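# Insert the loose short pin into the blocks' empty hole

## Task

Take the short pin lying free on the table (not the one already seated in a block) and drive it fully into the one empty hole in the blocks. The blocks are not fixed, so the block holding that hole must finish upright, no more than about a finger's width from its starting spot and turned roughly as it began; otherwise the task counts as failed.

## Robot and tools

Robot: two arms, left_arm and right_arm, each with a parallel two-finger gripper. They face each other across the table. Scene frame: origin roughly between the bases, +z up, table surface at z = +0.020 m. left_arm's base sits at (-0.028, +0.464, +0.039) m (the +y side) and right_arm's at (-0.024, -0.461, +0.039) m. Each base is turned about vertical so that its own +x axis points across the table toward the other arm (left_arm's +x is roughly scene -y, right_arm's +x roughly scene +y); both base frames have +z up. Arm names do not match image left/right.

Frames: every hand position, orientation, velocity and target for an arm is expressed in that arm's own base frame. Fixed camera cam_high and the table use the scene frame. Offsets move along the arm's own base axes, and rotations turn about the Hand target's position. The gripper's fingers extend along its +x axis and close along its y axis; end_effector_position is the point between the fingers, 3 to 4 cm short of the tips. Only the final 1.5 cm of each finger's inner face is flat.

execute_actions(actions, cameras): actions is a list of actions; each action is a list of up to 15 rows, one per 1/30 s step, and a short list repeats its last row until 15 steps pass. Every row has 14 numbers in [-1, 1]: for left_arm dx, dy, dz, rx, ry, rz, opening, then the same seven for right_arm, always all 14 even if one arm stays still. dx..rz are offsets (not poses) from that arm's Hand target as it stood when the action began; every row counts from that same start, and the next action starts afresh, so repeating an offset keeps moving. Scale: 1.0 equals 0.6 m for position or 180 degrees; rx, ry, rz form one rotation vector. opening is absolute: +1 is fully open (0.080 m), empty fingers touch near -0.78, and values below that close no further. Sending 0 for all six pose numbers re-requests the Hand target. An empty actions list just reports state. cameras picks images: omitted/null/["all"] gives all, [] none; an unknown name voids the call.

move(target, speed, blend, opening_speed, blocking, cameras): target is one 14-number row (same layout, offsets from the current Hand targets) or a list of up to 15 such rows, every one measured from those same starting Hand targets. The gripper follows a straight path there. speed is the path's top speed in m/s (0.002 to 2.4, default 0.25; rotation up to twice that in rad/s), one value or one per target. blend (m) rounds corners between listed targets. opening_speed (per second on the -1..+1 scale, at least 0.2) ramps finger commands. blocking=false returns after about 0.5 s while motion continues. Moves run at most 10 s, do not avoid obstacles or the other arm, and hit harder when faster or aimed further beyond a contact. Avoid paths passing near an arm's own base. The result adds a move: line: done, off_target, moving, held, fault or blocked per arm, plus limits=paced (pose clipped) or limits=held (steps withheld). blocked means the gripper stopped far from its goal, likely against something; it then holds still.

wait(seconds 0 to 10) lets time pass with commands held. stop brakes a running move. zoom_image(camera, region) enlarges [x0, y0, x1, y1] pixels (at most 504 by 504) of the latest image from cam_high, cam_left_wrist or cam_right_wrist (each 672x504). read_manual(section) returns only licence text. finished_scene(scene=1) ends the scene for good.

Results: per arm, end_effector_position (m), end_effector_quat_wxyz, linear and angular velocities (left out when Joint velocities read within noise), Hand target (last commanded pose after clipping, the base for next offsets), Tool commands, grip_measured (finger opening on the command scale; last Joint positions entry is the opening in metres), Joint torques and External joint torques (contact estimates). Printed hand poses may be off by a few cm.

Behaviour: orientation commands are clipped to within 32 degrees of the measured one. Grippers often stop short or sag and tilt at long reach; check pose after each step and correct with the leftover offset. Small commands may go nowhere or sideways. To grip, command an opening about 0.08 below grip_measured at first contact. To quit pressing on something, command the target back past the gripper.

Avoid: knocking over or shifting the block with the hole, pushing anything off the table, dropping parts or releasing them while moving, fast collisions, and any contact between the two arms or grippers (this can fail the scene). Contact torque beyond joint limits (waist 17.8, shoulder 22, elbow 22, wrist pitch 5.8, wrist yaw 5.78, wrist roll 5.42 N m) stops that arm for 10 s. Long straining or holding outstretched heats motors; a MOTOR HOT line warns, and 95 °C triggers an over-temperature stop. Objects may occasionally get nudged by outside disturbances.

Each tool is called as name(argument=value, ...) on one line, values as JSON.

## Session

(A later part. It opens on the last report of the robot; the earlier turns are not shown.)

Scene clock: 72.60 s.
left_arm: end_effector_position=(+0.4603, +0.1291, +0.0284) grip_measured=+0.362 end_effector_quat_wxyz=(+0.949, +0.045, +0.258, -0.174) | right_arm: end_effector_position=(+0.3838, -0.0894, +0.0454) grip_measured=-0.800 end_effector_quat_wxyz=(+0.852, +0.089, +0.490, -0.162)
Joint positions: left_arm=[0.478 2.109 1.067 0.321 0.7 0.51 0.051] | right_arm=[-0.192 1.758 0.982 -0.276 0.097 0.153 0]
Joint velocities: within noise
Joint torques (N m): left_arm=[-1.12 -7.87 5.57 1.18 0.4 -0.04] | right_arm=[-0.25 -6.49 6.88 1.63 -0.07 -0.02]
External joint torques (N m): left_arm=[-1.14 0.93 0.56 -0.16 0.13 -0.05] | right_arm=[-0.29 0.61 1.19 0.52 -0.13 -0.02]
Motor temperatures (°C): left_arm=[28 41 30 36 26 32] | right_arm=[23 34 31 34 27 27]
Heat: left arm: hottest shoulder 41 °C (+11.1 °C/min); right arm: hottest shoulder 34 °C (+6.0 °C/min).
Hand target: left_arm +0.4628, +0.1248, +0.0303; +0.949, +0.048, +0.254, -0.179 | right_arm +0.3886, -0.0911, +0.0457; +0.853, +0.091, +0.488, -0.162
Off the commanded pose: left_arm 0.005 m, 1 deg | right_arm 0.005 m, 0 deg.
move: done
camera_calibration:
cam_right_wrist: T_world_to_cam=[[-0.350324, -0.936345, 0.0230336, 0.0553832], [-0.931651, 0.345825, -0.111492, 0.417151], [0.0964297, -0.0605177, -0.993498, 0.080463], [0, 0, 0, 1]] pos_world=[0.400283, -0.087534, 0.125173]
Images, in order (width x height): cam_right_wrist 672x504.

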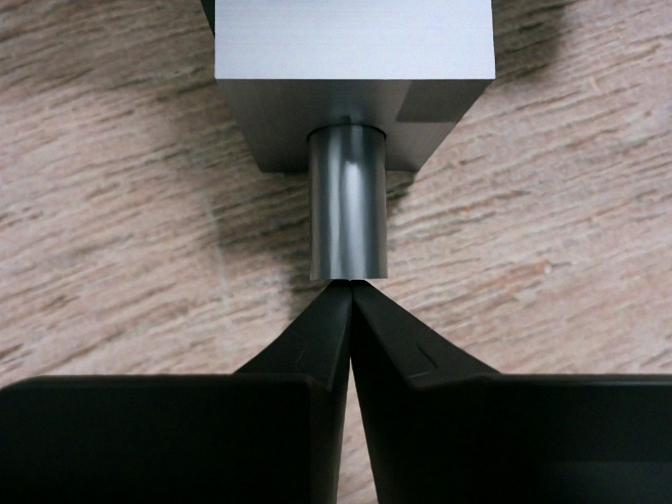

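move(target=[0,0,0,0,0,0,0.28,0.019,-0.0074,0.000,0,0,0,-0.82], speed=0.02, cameras=["cam_right_wrist"])

zoom_image(camera="cam_right_wrist", region=[240, 60, 480, 300])

Scene clock: 73.60 s.
left_arm: end_effector_position=(+0.4603, +0.1291, +0.0284) grip_measured=+0.362 end_effector_quat_wxyz=(+0.949, +0.045, +0.258, -0.174) | right_arm: end_effector_position=(+0.3860, -0.0906, +0.0406) grip_measured=-0.800 end_effector_quat_wxyz=(+0.844, +0.089, +0.505, -0.160)
Joint positions: left_arm=[0.478 2.109 1.067 0.321 0.7 0.51 0.051] | right_arm=[-0.195 1.79 1.015 -0.309 0.092 0.147 0]
Joint velocities: within noise
Joint torques (N m): left_arm=[-1.11 -7.87 5.59 1.19 0.41 -0.04] | right_arm=[-0.48 -5.89 8.56 3.22 -0.03 -0.03]
External joint torques (N m): left_arm=[-1.09 0.98 0.54 -0.16 0.13 -0.05] | right_arm=[-0.53 1.37 2.93 2.16 -0.08 -0.03]
Motor temperatures (°C): left_arm=[28 41 30 36 26 32] | right_arm=[23 34 31 34 27 27]
Heat: left arm: hottest shoulder 41 °C (+11.1 °C/min); right arm: hottest shoulder 34 °C (+6.0 °C/min).
Hand target: left_arm +0.4628, +0.1248, +0.0303; +0.949, +0.048, +0.254, -0.179 | right_arm +0.4000, -0.0957, +0.0458; +0.853, +0.091, +0.488, -0.162
Off the commanded pose: left_arm 0.005 m, 1 deg | right_arm 0.016 m, 2 deg.
move: off_target (right_arm)
camera_calibration:
cam_right_wrist: T_world_to_cam=[[-0.346201, -0.937763, 0.0272923, 0.0532543], [-0.935878, 0.343185, -0.0797227, 0.419163], [0.0653947, -0.0531424, -0.996443, 0.0881148], [0, 0, 0, 1]] pos_world=[0.40496, -0.0892279, 0.119765]
Images, in order (width x height): cam_right_wrist 672x504.

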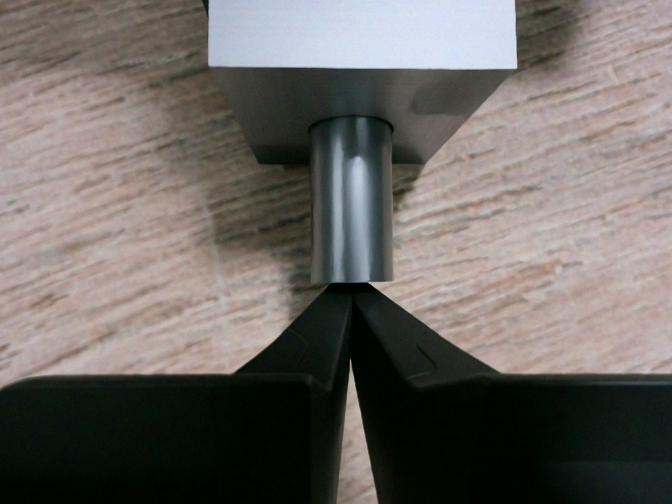

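Scaled by 2.100 from the camera's 672x504 image, which has a finer 960x720 frame.

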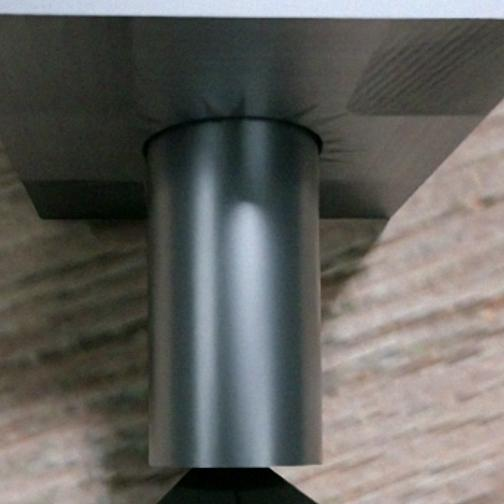

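move(target=[[0,0,0,0,0,0,0.28,-0.06,0.02,0,0,0,0,-0.82],[0,0,0,0,0,0,0.9,-0.14,0.05,0.02,0,0,0,-0.82],[-0.108,0.041,0.067,0,0,0,0.9,-0.14,0.05,0.02,0,0,0,-0.82]], speed=[0.08,0.12,0.1])

zoom_image(camera="cam_high", region=[310, 230, 420, 320])

Scene clock: 77.17 s.
left_arm: end_effector_position=(+0.4000, +0.1506, +0.0668) grip_measured=+0.897 end_effector_quat_wxyz=(+0.948, +0.045, +0.258, -0.178) | right_arm: end_effector_position=(+0.3178, -0.0663, +0.0566) grip_measured=-0.800 end_effector_quat_wxyz=(+0.852, +0.091, +0.490, -0.161)
Joint positions: left_arm=[0.617 1.889 0.952 0.118 0.806 0.649 0.075] | right_arm=[-0.154 1.477 0.737 -0.313 0.111 0.187 0]
Joint velocities: within noise
Joint torques (N m): left_arm=[0.14 -8.17 4.39 0.87 0.64 0.1] | right_arm=[0.24 -7.37 4.67 1.23 0.16 0.14]
External joint torques (N m): left_arm=[0.11 -0.63 -0.84 -0.34 0.3 0.1] | right_arm=[0.21 -2.29 -1.13 0.11 0.09 0.13]
Motor temperatures (°C): left_arm=[27 41 30 36 26 32] | right_arm=[23 34 31 34 27 27]
Heat: left arm: hottest shoulder 41 °C (+10.1 °C/min); right arm: hottest shoulder 34 °C (+5.1 °C/min).
Hand target: left_arm +0.3980, +0.1495, +0.0706; +0.949, +0.048, +0.254, -0.179 | right_arm +0.3161, -0.0657, +0.0578; +0.853, +0.091, +0.488, -0.162
Off the commanded pose: left_arm 0.004 m, 1 deg | right_arm 0.002 m, 0 deg.
move: done
camera_calibration:
cam_left_wrist: T_world_to_cam=[[-0.370381, -0.928862, -0.00569662, 0.295843], [-0.699319, 0.282877, -0.656456, 0.311861], [0.611368, -0.239155, -0.754343, -0.080916], [0, 0, 0, 1]] pos_world=[0.377134, 0.167228, 0.14537]
cam_right_wrist: T_world_to_cam=[[-0.349207, -0.936863, 0.018476, 0.0534654], [-0.931736, 0.345065, -0.113126, 0.348949], [0.0996086, -0.0567192, -0.993409, 0.0985401], [0, 0, 0, 1]] pos_world=[0.333983, -0.0647311, 0.136378]

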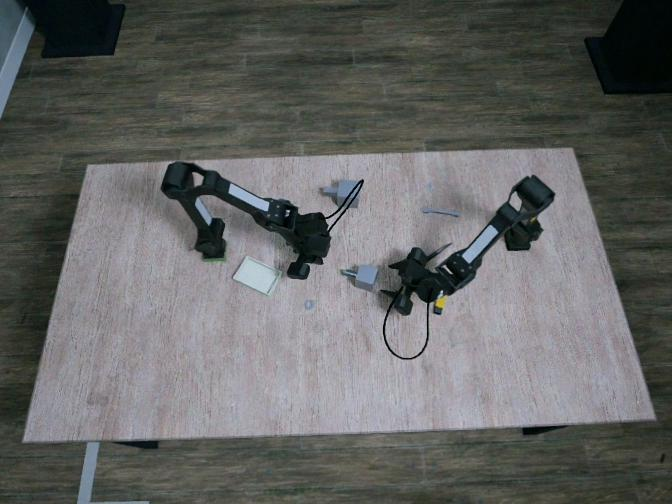

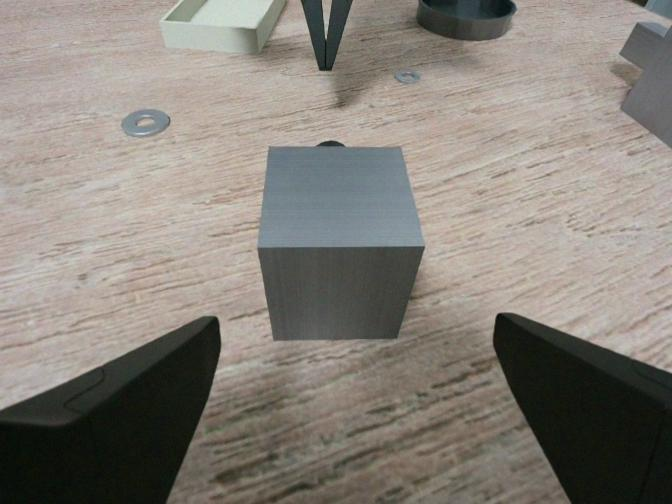

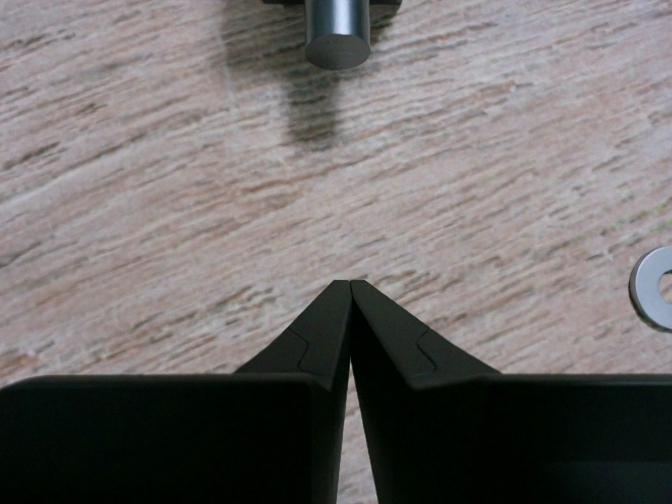

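Scaled by 4.582 from the camera's 672x504 image, which has a finer 960x720 frame.

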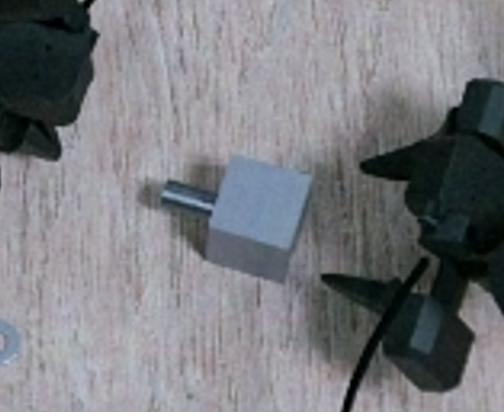

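zoom_image(camera="cam_high", region=[335, 240, 395, 300])

Scaled by 8.400 from the camera's 672x504 image, which has a finer 960x720 frame.

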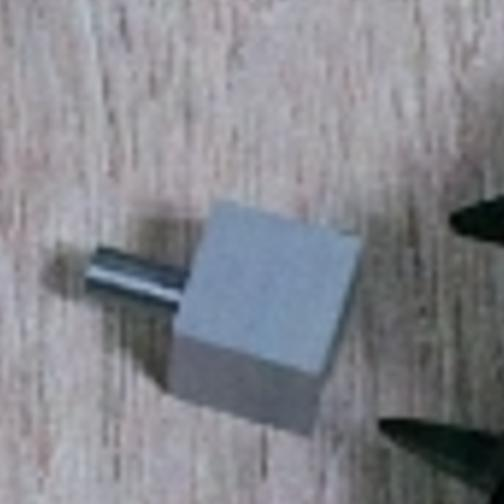

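finished_scene()

The scene is finished: the task was done.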